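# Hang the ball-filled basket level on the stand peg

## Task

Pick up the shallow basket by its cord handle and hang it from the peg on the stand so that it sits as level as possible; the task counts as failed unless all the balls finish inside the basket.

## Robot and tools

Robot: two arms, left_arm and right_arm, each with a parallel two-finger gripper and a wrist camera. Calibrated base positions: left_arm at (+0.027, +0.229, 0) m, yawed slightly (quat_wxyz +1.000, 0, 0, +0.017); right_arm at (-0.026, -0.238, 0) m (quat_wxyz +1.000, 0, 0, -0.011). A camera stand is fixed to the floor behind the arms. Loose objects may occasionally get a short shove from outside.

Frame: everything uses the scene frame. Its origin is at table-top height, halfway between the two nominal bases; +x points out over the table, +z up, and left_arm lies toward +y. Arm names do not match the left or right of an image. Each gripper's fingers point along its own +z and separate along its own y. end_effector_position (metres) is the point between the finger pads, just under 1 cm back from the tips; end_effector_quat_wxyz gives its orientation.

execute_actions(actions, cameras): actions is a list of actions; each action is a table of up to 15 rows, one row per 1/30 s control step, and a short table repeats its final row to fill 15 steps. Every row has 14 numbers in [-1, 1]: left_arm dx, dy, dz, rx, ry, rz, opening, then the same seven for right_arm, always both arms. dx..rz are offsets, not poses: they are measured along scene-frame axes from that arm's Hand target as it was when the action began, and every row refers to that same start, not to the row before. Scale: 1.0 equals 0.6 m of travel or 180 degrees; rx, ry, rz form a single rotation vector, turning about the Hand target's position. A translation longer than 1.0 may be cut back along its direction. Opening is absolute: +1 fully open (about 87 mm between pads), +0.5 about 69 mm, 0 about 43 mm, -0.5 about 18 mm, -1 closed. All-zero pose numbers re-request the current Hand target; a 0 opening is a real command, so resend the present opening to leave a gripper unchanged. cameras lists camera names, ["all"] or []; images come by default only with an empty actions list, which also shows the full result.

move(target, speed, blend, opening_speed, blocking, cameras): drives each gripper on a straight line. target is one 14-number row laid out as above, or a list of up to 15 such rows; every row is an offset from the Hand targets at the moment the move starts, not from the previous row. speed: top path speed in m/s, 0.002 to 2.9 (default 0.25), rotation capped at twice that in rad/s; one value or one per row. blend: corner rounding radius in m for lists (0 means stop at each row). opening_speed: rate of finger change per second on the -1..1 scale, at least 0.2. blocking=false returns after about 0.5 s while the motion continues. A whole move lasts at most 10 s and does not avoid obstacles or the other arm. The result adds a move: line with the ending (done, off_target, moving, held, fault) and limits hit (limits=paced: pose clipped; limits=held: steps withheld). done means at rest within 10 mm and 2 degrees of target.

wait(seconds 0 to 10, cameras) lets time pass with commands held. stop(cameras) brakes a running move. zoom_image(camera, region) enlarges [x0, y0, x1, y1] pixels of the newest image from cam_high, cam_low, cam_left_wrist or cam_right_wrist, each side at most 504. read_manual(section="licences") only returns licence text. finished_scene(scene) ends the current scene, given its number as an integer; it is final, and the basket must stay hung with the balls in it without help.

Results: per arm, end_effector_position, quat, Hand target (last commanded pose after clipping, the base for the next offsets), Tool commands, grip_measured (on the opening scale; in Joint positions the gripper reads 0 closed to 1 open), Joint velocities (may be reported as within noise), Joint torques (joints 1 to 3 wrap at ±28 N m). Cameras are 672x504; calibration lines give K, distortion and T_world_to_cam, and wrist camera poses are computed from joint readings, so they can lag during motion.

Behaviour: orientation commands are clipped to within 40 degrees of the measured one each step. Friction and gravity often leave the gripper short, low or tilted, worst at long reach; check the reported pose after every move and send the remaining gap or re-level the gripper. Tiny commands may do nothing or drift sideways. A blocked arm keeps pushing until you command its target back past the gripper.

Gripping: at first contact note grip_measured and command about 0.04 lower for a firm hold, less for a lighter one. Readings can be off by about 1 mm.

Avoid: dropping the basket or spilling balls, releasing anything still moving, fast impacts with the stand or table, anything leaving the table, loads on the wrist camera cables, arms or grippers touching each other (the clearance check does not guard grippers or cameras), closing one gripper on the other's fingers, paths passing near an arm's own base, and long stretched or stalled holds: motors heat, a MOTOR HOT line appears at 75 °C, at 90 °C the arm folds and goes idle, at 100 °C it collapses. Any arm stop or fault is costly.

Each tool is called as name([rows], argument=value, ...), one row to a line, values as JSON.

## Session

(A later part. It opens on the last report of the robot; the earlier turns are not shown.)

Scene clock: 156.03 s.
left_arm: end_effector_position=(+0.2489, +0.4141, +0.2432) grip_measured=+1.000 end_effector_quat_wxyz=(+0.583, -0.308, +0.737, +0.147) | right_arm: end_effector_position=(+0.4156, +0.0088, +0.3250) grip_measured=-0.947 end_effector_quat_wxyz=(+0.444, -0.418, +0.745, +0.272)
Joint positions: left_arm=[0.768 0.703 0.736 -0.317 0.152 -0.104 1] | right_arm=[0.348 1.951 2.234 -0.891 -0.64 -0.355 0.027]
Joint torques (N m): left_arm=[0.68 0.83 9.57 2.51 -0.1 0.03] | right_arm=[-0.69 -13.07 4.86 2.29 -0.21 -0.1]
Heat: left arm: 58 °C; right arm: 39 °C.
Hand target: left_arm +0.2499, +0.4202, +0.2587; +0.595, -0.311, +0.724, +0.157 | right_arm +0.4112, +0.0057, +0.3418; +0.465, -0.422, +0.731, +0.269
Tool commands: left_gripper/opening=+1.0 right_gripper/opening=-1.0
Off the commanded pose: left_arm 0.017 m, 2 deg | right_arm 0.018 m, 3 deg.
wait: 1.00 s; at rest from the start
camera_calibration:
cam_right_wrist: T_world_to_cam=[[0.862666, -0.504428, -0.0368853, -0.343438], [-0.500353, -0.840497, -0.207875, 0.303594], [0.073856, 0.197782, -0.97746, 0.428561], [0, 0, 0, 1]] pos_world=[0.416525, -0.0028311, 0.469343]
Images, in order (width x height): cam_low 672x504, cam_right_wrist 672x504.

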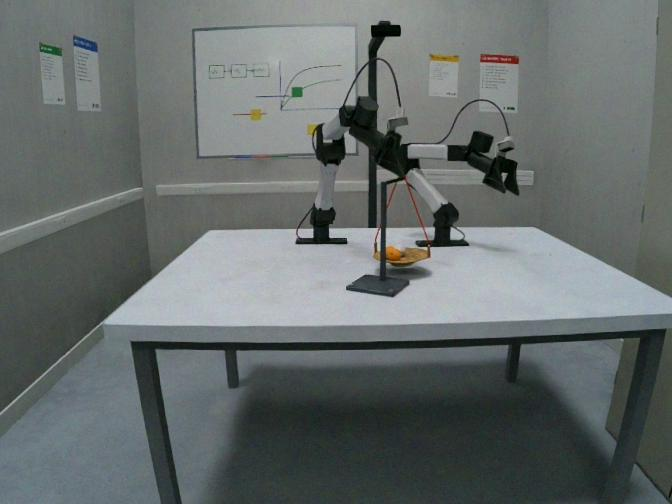

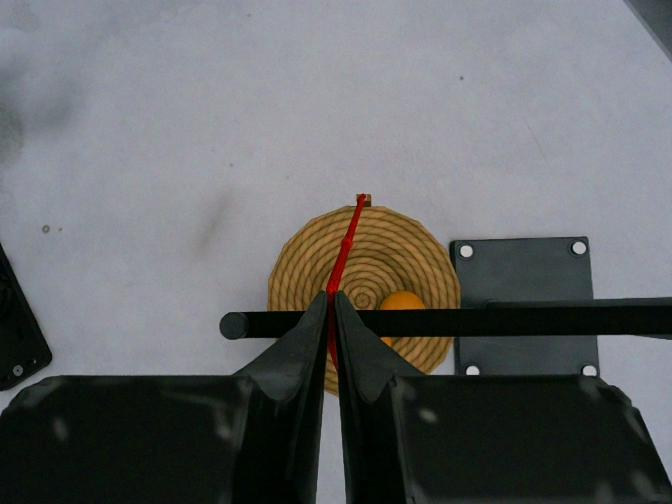

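move([
  [0,0,0,0,0,0,1,0,0,-0.006,0,0,0,-1],
], cameras=["cam_low"], speed=0.03)

zoom_image(camera="cam_low", region=[340, 150, 460, 280])

Scene clock: 166.47 s.
left_arm: end_effector_position=(+0.2489, +0.4141, +0.2432) grip_measured=+1.000 end_effector_quat_wxyz=(+0.583, -0.308, +0.737, +0.147) | right_arm: end_effector_position=(+0.4154, +0.0087, +0.3249) grip_measured=-0.947 end_effector_quat_wxyz=(+0.448, -0.418, +0.742, +0.271)
Joint positions: left_arm=[0.768 0.703 0.736 -0.317 0.152 -0.104 1] | right_arm=[0.348 1.935 2.203 -0.865 -0.64 -0.355 0.027]
Joint torques (N m): left_arm=[0.66 0.83 9.55 2.51 -0.11 0.03] | right_arm=[-0.85 -12.51 4.7 2.25 -0.19 -0.05]
Heat: left arm: 58 °C; right arm: 39 °C.
Hand target: left_arm +0.2499, +0.4202, +0.2587; +0.595, -0.311, +0.724, +0.157 | right_arm +0.4112, +0.0057, +0.3380; +0.465, -0.421, +0.731, +0.269
Off the commanded pose: left_arm 0.017 m, 2 deg | right_arm 0.014 m, 2 deg.
move: off_target (left_arm, right_arm)
Images, in order (width x height): cam_low 672x504.

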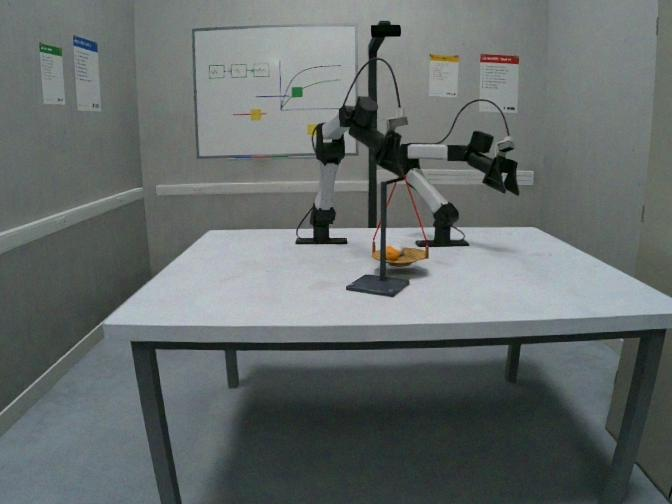

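Scaled by 3.877 from the camera's 672x504 image, which has a finer 960x720 frame.

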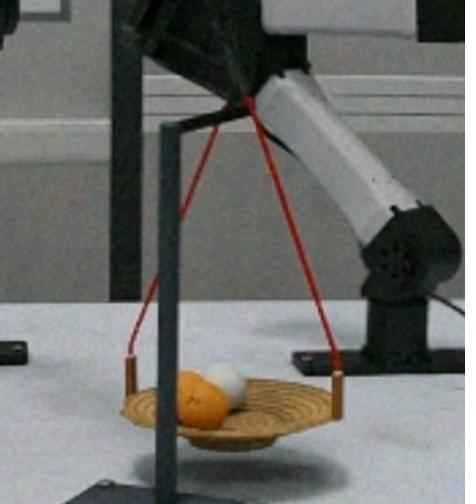

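move([
  [0,0,0,0,0,0,1,0,0,0.003,0,0,0,-0.6],
], cameras=["cam_low","cam_right_wrist"], speed=0.03, opening_speed=0.3)

zoom_image(camera="cam_low", region=[340, 150, 460, 280])

zoom_image(camera="cam_right_wrist", region=[230, 180, 490, 430])

Scene clock: 174.17 s.
left_arm: end_effector_position=(+0.2489, +0.4141, +0.2432) grip_measured=+1.000 end_effector_quat_wxyz=(+0.583, -0.308, +0.737, +0.147) | right_arm: end_effector_position=(+0.4155, +0.0088, +0.3253) grip_measured=-0.600 end_effector_quat_wxyz=(+0.449, -0.419, +0.742, +0.271)
Joint positions: left_arm=[0.768 0.703 0.736 -0.317 0.152 -0.104 1] | right_arm=[0.348 1.935 2.203 -0.864 -0.64 -0.355 0.2]
Joint torques (N m): left_arm=[0.68 0.84 9.55 2.51 -0.11 0.03] | right_arm=[-0.62 -11.96 5.72 2.15 -0.21 -0.02]
Heat: left arm: 59 °C; right arm: 42 °C.
Hand target: left_arm +0.2499, +0.4202, +0.2587; +0.595, -0.311, +0.724, +0.157 | right_arm +0.4111, +0.0057, +0.3400; +0.465, -0.422, +0.731, +0.269
Off the commanded pose: left_arm 0.017 m, 2 deg | right_arm 0.015 m, 2 deg.
move: off_target (left_arm, right_arm)
camera_calibration:
cam_right_wrist: T_world_to_cam=[[0.863047, -0.504297, -0.0288729, -0.346105], [-0.497895, -0.839673, -0.21691, 0.305465], [0.0851434, 0.20158, -0.975764, 0.423549], [0, 0, 0, 1]] pos_world=[0.414732, -0.00342855, 0.46955]
Images, in order (width x height): cam_low 672x504, cam_right_wrist 672x504.

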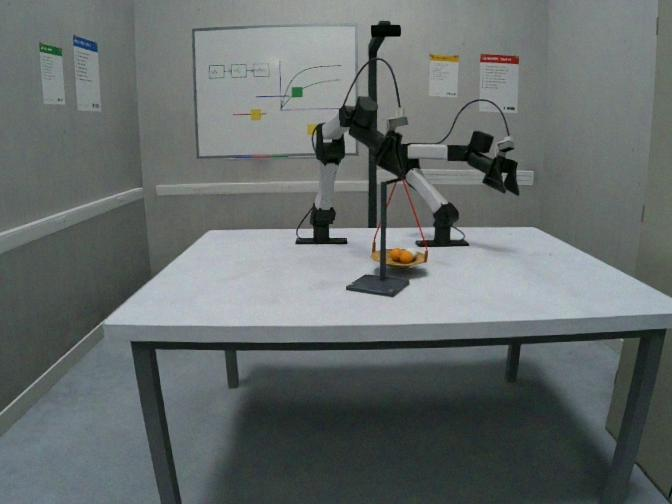

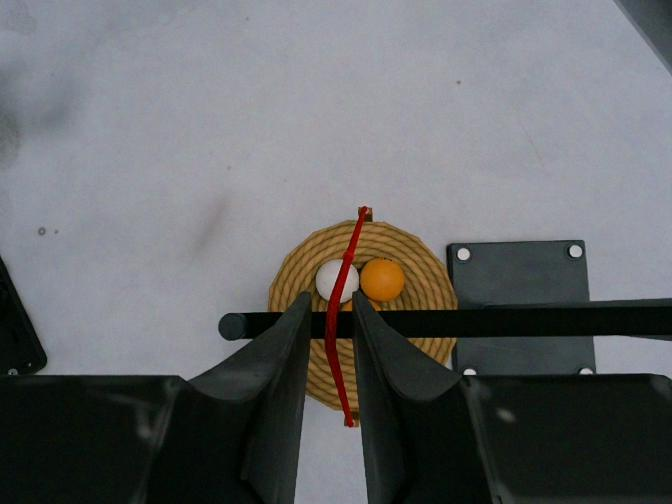

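Scaled by 3.877 from the camera's 672x504 image, which has a finer 960x720 frame.

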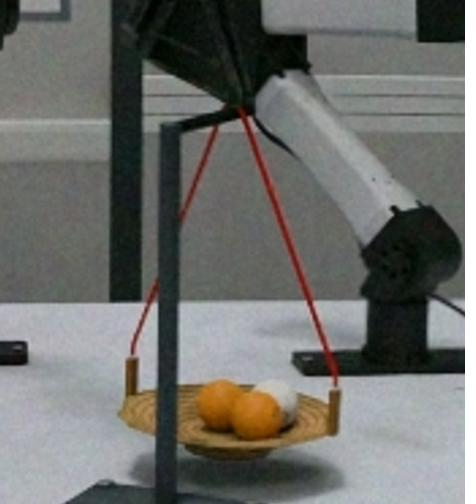

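Scaled by 1.938 from the camera's 672x504 image, which has a finer 960x720 frame.

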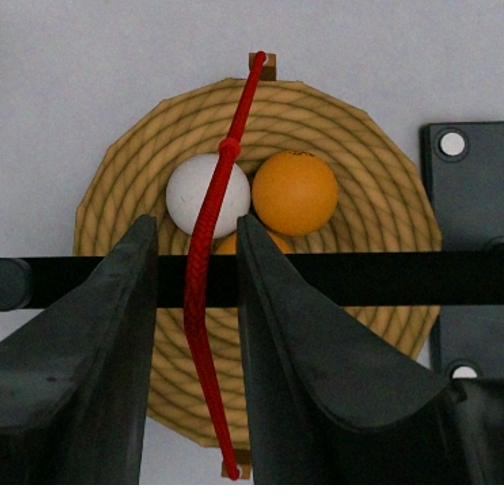

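move([
  [0,0,0,0,0,0,1,0,0,0,0,0,0,-0.3],
  [0,0,0,0,0,0,1,-0.006,-0.01,0.03,0,0,0,-0.3],
  [0,0,0,0,0,0,1,-0.1,-0.17,0.06,0,0,0,-0.3],
], cameras=["cam_low","cam_right_wrist","cam_high"], speed=[0.05,0.05,0.1], blend=[0,0.01,0], opening_speed=0.5)

zoom_image(camera="cam_low", region=[340, 150, 460, 280])

zoom_image(camera="cam_high", region=[340, 140, 520, 320])

Scene clock: 188.13 s.
left_arm: end_effector_position=(+0.2489, +0.4141, +0.2432) grip_measured=+1.000 end_effector_quat_wxyz=(+0.583, -0.308, +0.737, +0.147) | right_arm: end_effector_position=(+0.3637, -0.0963, +0.3730) grip_measured=-0.300 end_effector_quat_wxyz=(+0.468, -0.417, +0.733, +0.263)
Joint positions: left_arm=[0.768 0.703 0.736 -0.317 0.152 -0.104 1] | right_arm=[0.089 1.735 2.171 -1.12 -0.839 -0.552 0.35]
Joint torques (N m): left_arm=[0.68 0.84 9.57 2.51 -0.11 0.03] | right_arm=[-0.5 -9.48 4.82 1.38 -0.41 -0.11]
Heat: left arm: 59 °C; right arm: 44 °C.
Hand target: left_arm +0.2499, +0.4202, +0.2587; +0.595, -0.311, +0.724, +0.157 | right_arm +0.3512, -0.0963, +0.3760; +0.465, -0.422, +0.731, +0.269
Off the commanded pose: left_arm 0.017 m, 2 deg | right_arm 0.013 m, 1 deg.
move: off_target (left_arm, right_arm); blend cut to 0.0097 m at target 2
camera_calibration:
cam_right_wrist: T_world_to_cam=[[0.857333, -0.514755, 0.00266453, -0.363792], [-0.498186, -0.831019, -0.247422, 0.214158], [0.129576, 0.210796, -0.968904, 0.477881], [0, 0, 0, 1]] pos_world=[0.356659, -0.11003, 0.516977]
Images, in order (width x height): cam_high 672x504, cam_low 672x504, cam_right_wrist 672x504.

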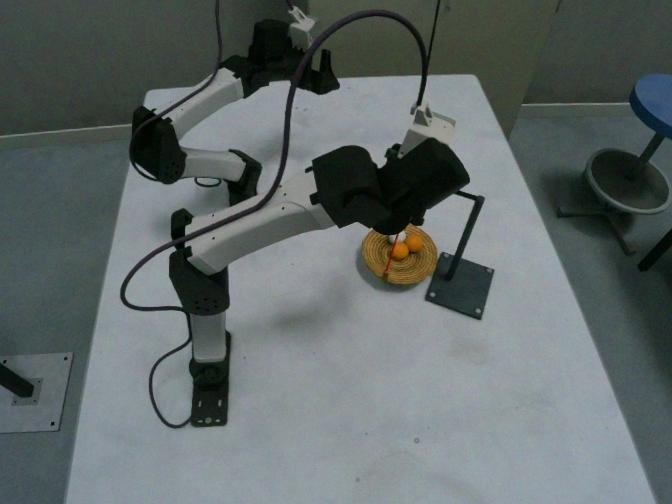

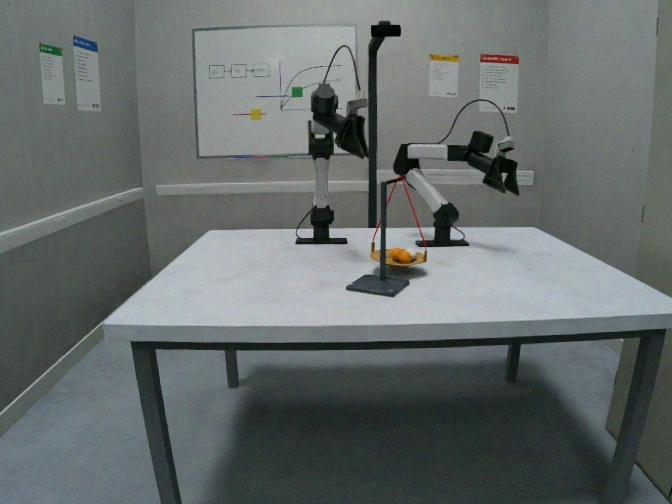

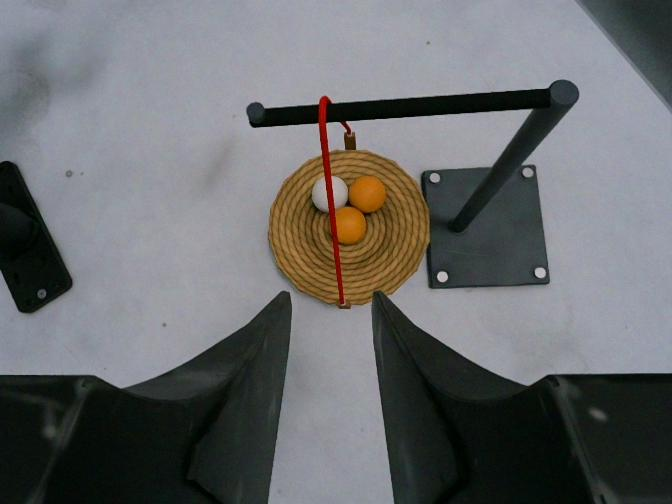

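Scaled by 3.877 from the camera's 672x504 image, which has a finer 960x720 frame.

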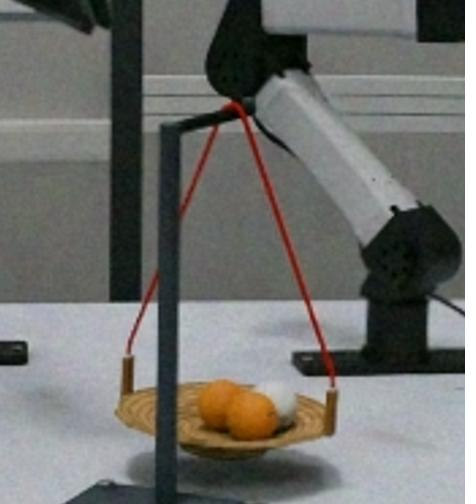

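Scaled by 2.800 from the camera's 672x504 image, which has a finer 960x720 frame.

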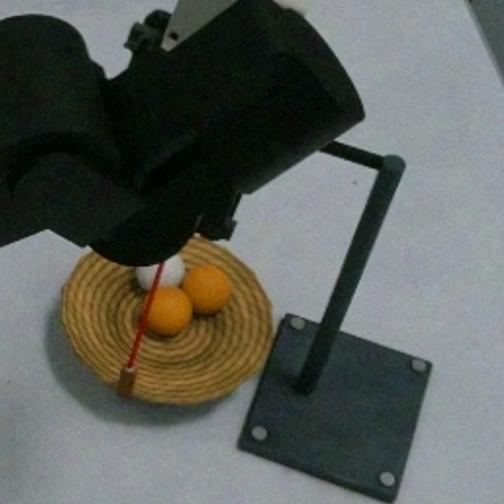

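finished_scene(scene=3)

The scene is finished: the task was done.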